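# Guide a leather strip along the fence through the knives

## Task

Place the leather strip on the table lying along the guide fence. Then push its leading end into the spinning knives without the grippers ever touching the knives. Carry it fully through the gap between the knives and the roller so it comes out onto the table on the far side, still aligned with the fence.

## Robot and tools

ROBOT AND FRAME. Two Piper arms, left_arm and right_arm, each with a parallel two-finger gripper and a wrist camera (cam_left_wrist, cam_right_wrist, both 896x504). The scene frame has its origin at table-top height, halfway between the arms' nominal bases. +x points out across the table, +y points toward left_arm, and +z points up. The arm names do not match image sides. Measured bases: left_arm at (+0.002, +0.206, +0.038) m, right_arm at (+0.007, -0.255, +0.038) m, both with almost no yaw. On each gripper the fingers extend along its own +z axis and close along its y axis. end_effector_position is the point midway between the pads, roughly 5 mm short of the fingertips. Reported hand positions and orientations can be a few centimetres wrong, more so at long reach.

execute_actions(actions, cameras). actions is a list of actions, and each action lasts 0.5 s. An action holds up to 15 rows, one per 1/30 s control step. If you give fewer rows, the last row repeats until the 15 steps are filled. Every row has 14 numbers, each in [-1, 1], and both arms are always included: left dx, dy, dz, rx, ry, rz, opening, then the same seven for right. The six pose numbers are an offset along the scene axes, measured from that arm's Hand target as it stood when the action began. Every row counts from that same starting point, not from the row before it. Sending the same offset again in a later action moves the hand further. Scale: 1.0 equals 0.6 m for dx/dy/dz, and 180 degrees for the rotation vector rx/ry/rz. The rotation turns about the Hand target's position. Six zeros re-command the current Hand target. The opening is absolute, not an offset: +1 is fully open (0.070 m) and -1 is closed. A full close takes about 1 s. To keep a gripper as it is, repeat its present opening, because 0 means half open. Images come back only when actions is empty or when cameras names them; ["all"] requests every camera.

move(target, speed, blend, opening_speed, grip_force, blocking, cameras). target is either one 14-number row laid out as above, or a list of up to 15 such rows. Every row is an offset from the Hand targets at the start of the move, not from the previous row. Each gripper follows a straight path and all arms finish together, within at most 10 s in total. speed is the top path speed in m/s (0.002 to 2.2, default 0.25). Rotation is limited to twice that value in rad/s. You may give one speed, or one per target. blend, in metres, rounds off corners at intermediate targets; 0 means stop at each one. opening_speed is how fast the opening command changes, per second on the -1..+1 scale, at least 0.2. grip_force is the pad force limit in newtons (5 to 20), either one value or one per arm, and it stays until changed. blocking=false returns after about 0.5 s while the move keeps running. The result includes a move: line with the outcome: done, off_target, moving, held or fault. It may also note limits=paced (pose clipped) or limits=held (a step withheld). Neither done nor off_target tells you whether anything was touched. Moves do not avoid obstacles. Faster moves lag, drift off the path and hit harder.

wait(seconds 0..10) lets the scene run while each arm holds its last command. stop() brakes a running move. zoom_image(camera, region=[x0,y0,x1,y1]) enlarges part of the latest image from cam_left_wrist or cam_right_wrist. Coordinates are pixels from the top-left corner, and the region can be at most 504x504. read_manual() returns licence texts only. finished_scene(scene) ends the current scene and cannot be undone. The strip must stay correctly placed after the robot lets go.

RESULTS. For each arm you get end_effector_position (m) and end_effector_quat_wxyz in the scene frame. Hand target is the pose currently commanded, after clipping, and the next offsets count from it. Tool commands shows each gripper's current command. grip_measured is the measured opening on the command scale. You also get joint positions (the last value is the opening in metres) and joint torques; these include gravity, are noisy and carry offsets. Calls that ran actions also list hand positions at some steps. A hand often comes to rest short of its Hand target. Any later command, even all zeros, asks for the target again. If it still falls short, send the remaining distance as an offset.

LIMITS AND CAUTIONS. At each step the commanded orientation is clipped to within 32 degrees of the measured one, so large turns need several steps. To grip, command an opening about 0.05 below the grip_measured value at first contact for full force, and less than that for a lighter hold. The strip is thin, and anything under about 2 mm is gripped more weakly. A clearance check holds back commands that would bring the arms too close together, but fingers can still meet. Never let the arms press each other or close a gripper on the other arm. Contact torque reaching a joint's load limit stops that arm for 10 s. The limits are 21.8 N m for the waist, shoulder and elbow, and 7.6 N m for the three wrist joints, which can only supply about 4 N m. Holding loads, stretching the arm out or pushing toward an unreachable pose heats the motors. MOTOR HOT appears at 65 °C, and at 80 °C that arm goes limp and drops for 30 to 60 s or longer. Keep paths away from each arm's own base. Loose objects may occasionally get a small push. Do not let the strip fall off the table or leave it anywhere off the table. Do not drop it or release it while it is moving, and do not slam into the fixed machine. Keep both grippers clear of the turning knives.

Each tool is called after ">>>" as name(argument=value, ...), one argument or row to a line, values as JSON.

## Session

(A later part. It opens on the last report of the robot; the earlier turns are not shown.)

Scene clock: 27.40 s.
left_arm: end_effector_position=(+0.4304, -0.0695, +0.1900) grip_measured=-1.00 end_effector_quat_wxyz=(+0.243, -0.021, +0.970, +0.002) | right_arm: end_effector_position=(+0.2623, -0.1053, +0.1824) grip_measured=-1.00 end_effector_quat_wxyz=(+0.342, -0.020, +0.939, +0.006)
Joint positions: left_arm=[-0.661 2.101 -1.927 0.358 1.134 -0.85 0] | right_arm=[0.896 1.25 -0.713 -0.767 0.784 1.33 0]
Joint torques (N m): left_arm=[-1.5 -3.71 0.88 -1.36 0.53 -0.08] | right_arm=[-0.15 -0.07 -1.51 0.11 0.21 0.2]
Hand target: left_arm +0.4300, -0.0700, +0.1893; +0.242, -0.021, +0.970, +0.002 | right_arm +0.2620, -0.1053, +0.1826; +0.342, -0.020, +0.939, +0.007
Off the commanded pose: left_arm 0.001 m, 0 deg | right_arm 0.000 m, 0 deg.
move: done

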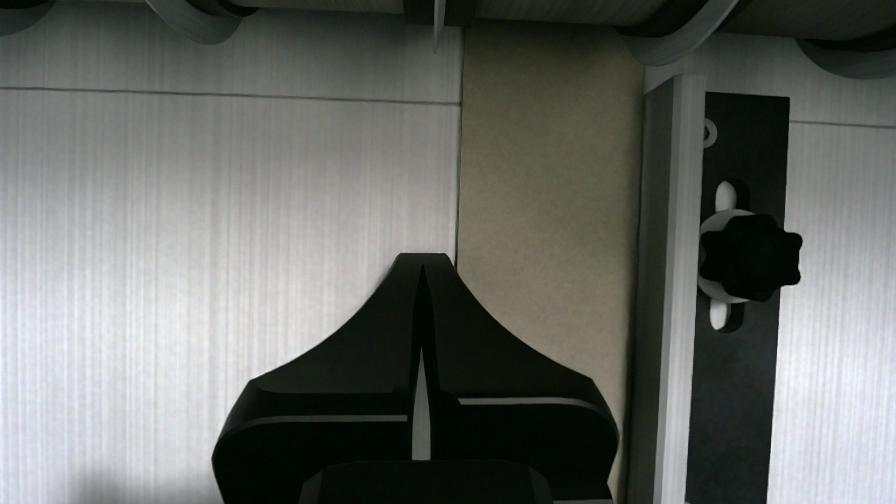

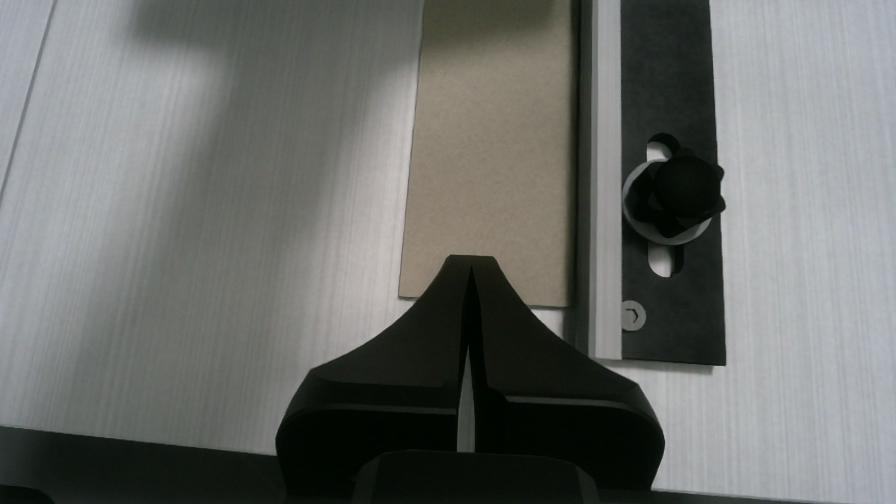

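>>> move(
  target=[0,0,0,0,0,0,-1, 0.02,0.0008,0,0,0,0,-1],
  cameras=["all"],
  speed=0.05,
)

Scene clock: 28.27 s.
left_arm: end_effector_position=(+0.4303, -0.0696, +0.1895) grip_measured=-1.00 end_effector_quat_wxyz=(+0.242, -0.022, +0.970, +0.002) | right_arm: end_effector_position=(+0.2741, -0.1049, +0.1822) grip_measured=-1.00 end_effector_quat_wxyz=(+0.342, -0.020, +0.940, +0.006)
Joint positions: left_arm=[-0.661 2.102 -1.927 0.357 1.134 -0.85 0] | right_arm=[0.849 1.28 -0.736 -0.76 0.75 1.292 0]
Joint torques (N m): left_arm=[-1.57 -3.37 1.23 -1.52 0.65 -0.08] | right_arm=[-0.44 -1.04 -2.46 -0.01 0.07 0.16]
Hand target: left_arm +0.4300, -0.0700, +0.1893; +0.242, -0.021, +0.970, +0.002 | right_arm +0.2740, -0.1048, +0.1826; +0.342, -0.020, +0.939, +0.007
Off the commanded pose: left_arm 0.001 m, 0 deg | right_arm 0.000 m, 0 deg.
move: done

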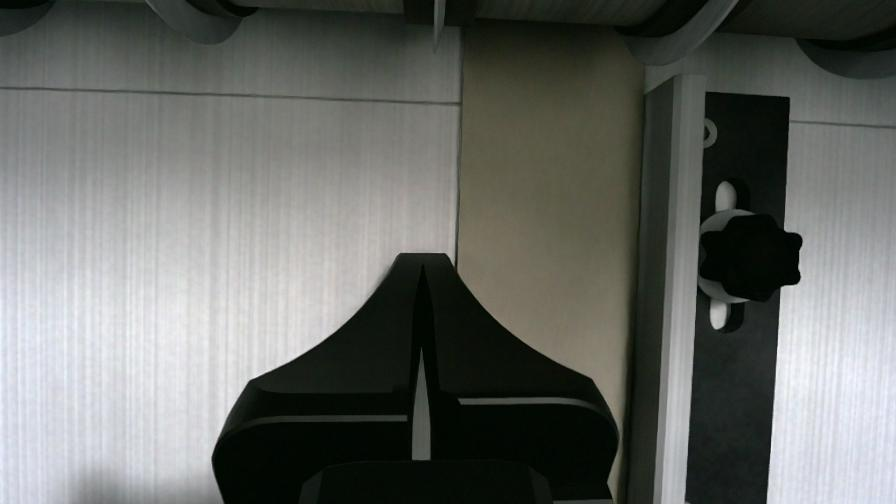

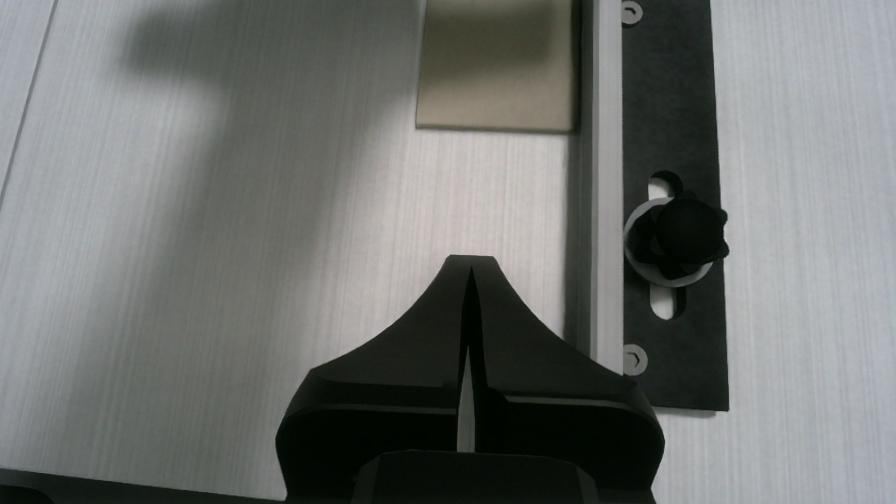

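>>> wait(
  seconds=1.6,
  cameras=["cam_left_wrist"],
)

Scene clock: 29.93 s.
left_arm: end_effector_position=(+0.4303, -0.0696, +0.1895) grip_measured=-1.00 end_effector_quat_wxyz=(+0.242, -0.022, +0.970, +0.002) | right_arm: end_effector_position=(+0.2741, -0.1049, +0.1822) grip_measured=-1.00 end_effector_quat_wxyz=(+0.342, -0.020, +0.940, +0.006)
Joint positions: left_arm=[-0.661 2.102 -1.927 0.357 1.134 -0.85 0] | right_arm=[0.849 1.28 -0.736 -0.76 0.75 1.292 0]
Joint torques (N m): left_arm=[-1.84 -2.53 1.75 -1.74 0.82 -0.04] | right_arm=[0.46 -4.35 -2.89 -0.25 0.24 0.18]
Hand target: left_arm +0.4300, -0.0700, +0.1893; +0.242, -0.021, +0.970, +0.002 | right_arm +0.2740, -0.1048, +0.1826; +0.342, -0.020, +0.939, +0.007
Tool commands: left_gripper/opening=-1.0 right_gripper/opening=-1.0
Off the commanded pose: left_arm 0.001 m, 0 deg | right_arm 0.000 m, 0 deg.
wait: 1.60 s; at rest by 0.10 s
Images, in order (width x height): cam_left_wrist 896x504.

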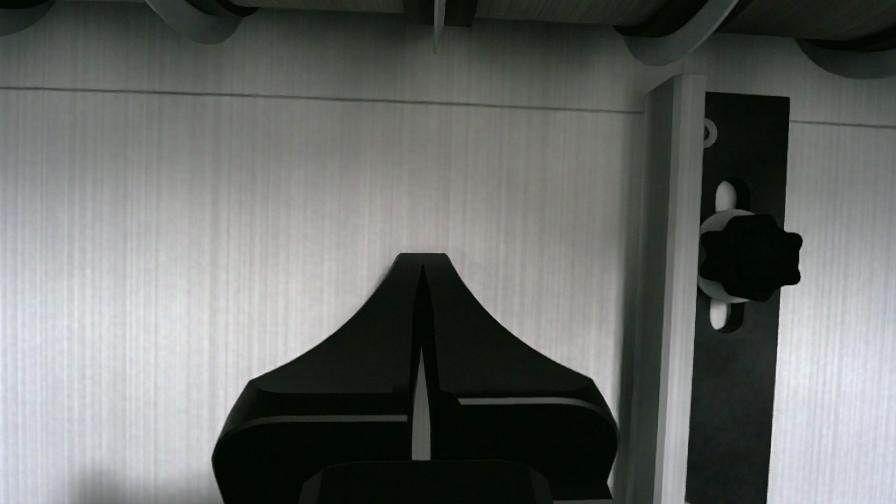

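>>> move(
  target=[
    [0,0.0333,0.05,0,0,0,-1, -0.005,-0.01,0.08,0,0,0,-1],
    [-0.05,0.1167,0.15,0,0,0,-1, -0.0067,-0.1083,0.3133,0.0043,-0.1951,-0.0131,-1],
  ],
  cameras=["cam_right_wrist"],
  speed=[0.12,0.2],
  blend=[0.02,0],
)

>>> zoom_image(
  camera="cam_right_wrist",
  region=[300, 60, 700, 260],
)

Scene clock: 32.50 s.
left_arm: end_effector_position=(+0.3998, +0.0002, +0.2797) grip_measured=-1.00 end_effector_quat_wxyz=(+0.263, -0.017, +0.965, -0.013) | right_arm: end_effector_position=(+0.2700, -0.1702, +0.3710) grip_measured=-1.00 end_effector_quat_wxyz=(+0.610, +0.001, +0.792, +0.000)
Joint positions: left_arm=[-0.568 1.802 -1.801 0.304 1.216 -0.695 0] | right_arm=[1.043 0.871 -0.797 -1.27 1.079 1.415 0]
Joint torques (N m): left_arm=[0.3 -9.77 -3.42 0.27 -0.03 -0.06] | right_arm=[0.39 0.29 -2.8 -0.77 0.08 0.08]
Hand target: left_arm +0.4000, +0.0000, +0.2793; +0.242, -0.021, +0.970, +0.002 | right_arm +0.2700, -0.1698, +0.3705; +0.610, +0.000, +0.793, +0.000
Off the commanded pose: left_arm 0.000 m, 3 deg | right_arm 0.001 m, 0 deg.
joint sent to its limit (left arm) — joint 5 (wrist pitch), upper limit. The joint targets are off in orientation, not in position.
move: off_target (left_arm)
Images, in order (width x height): cam_right_wrist 896x504.

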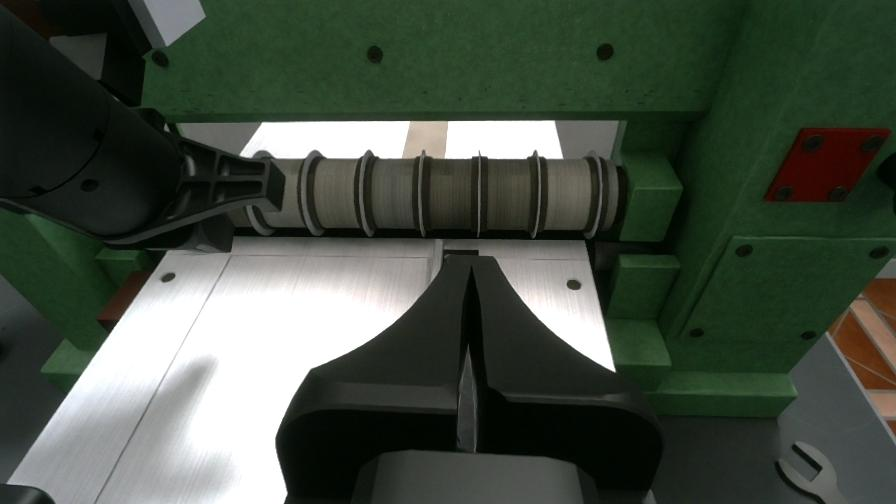

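Scaled by 1.260.

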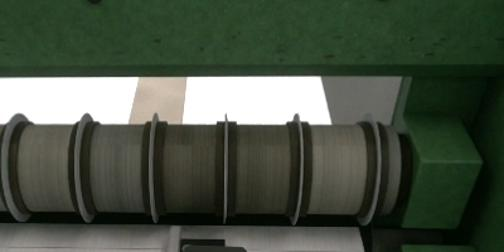

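>>> finished_scene(
  scene=2,
)

The scene is finished: the task was done.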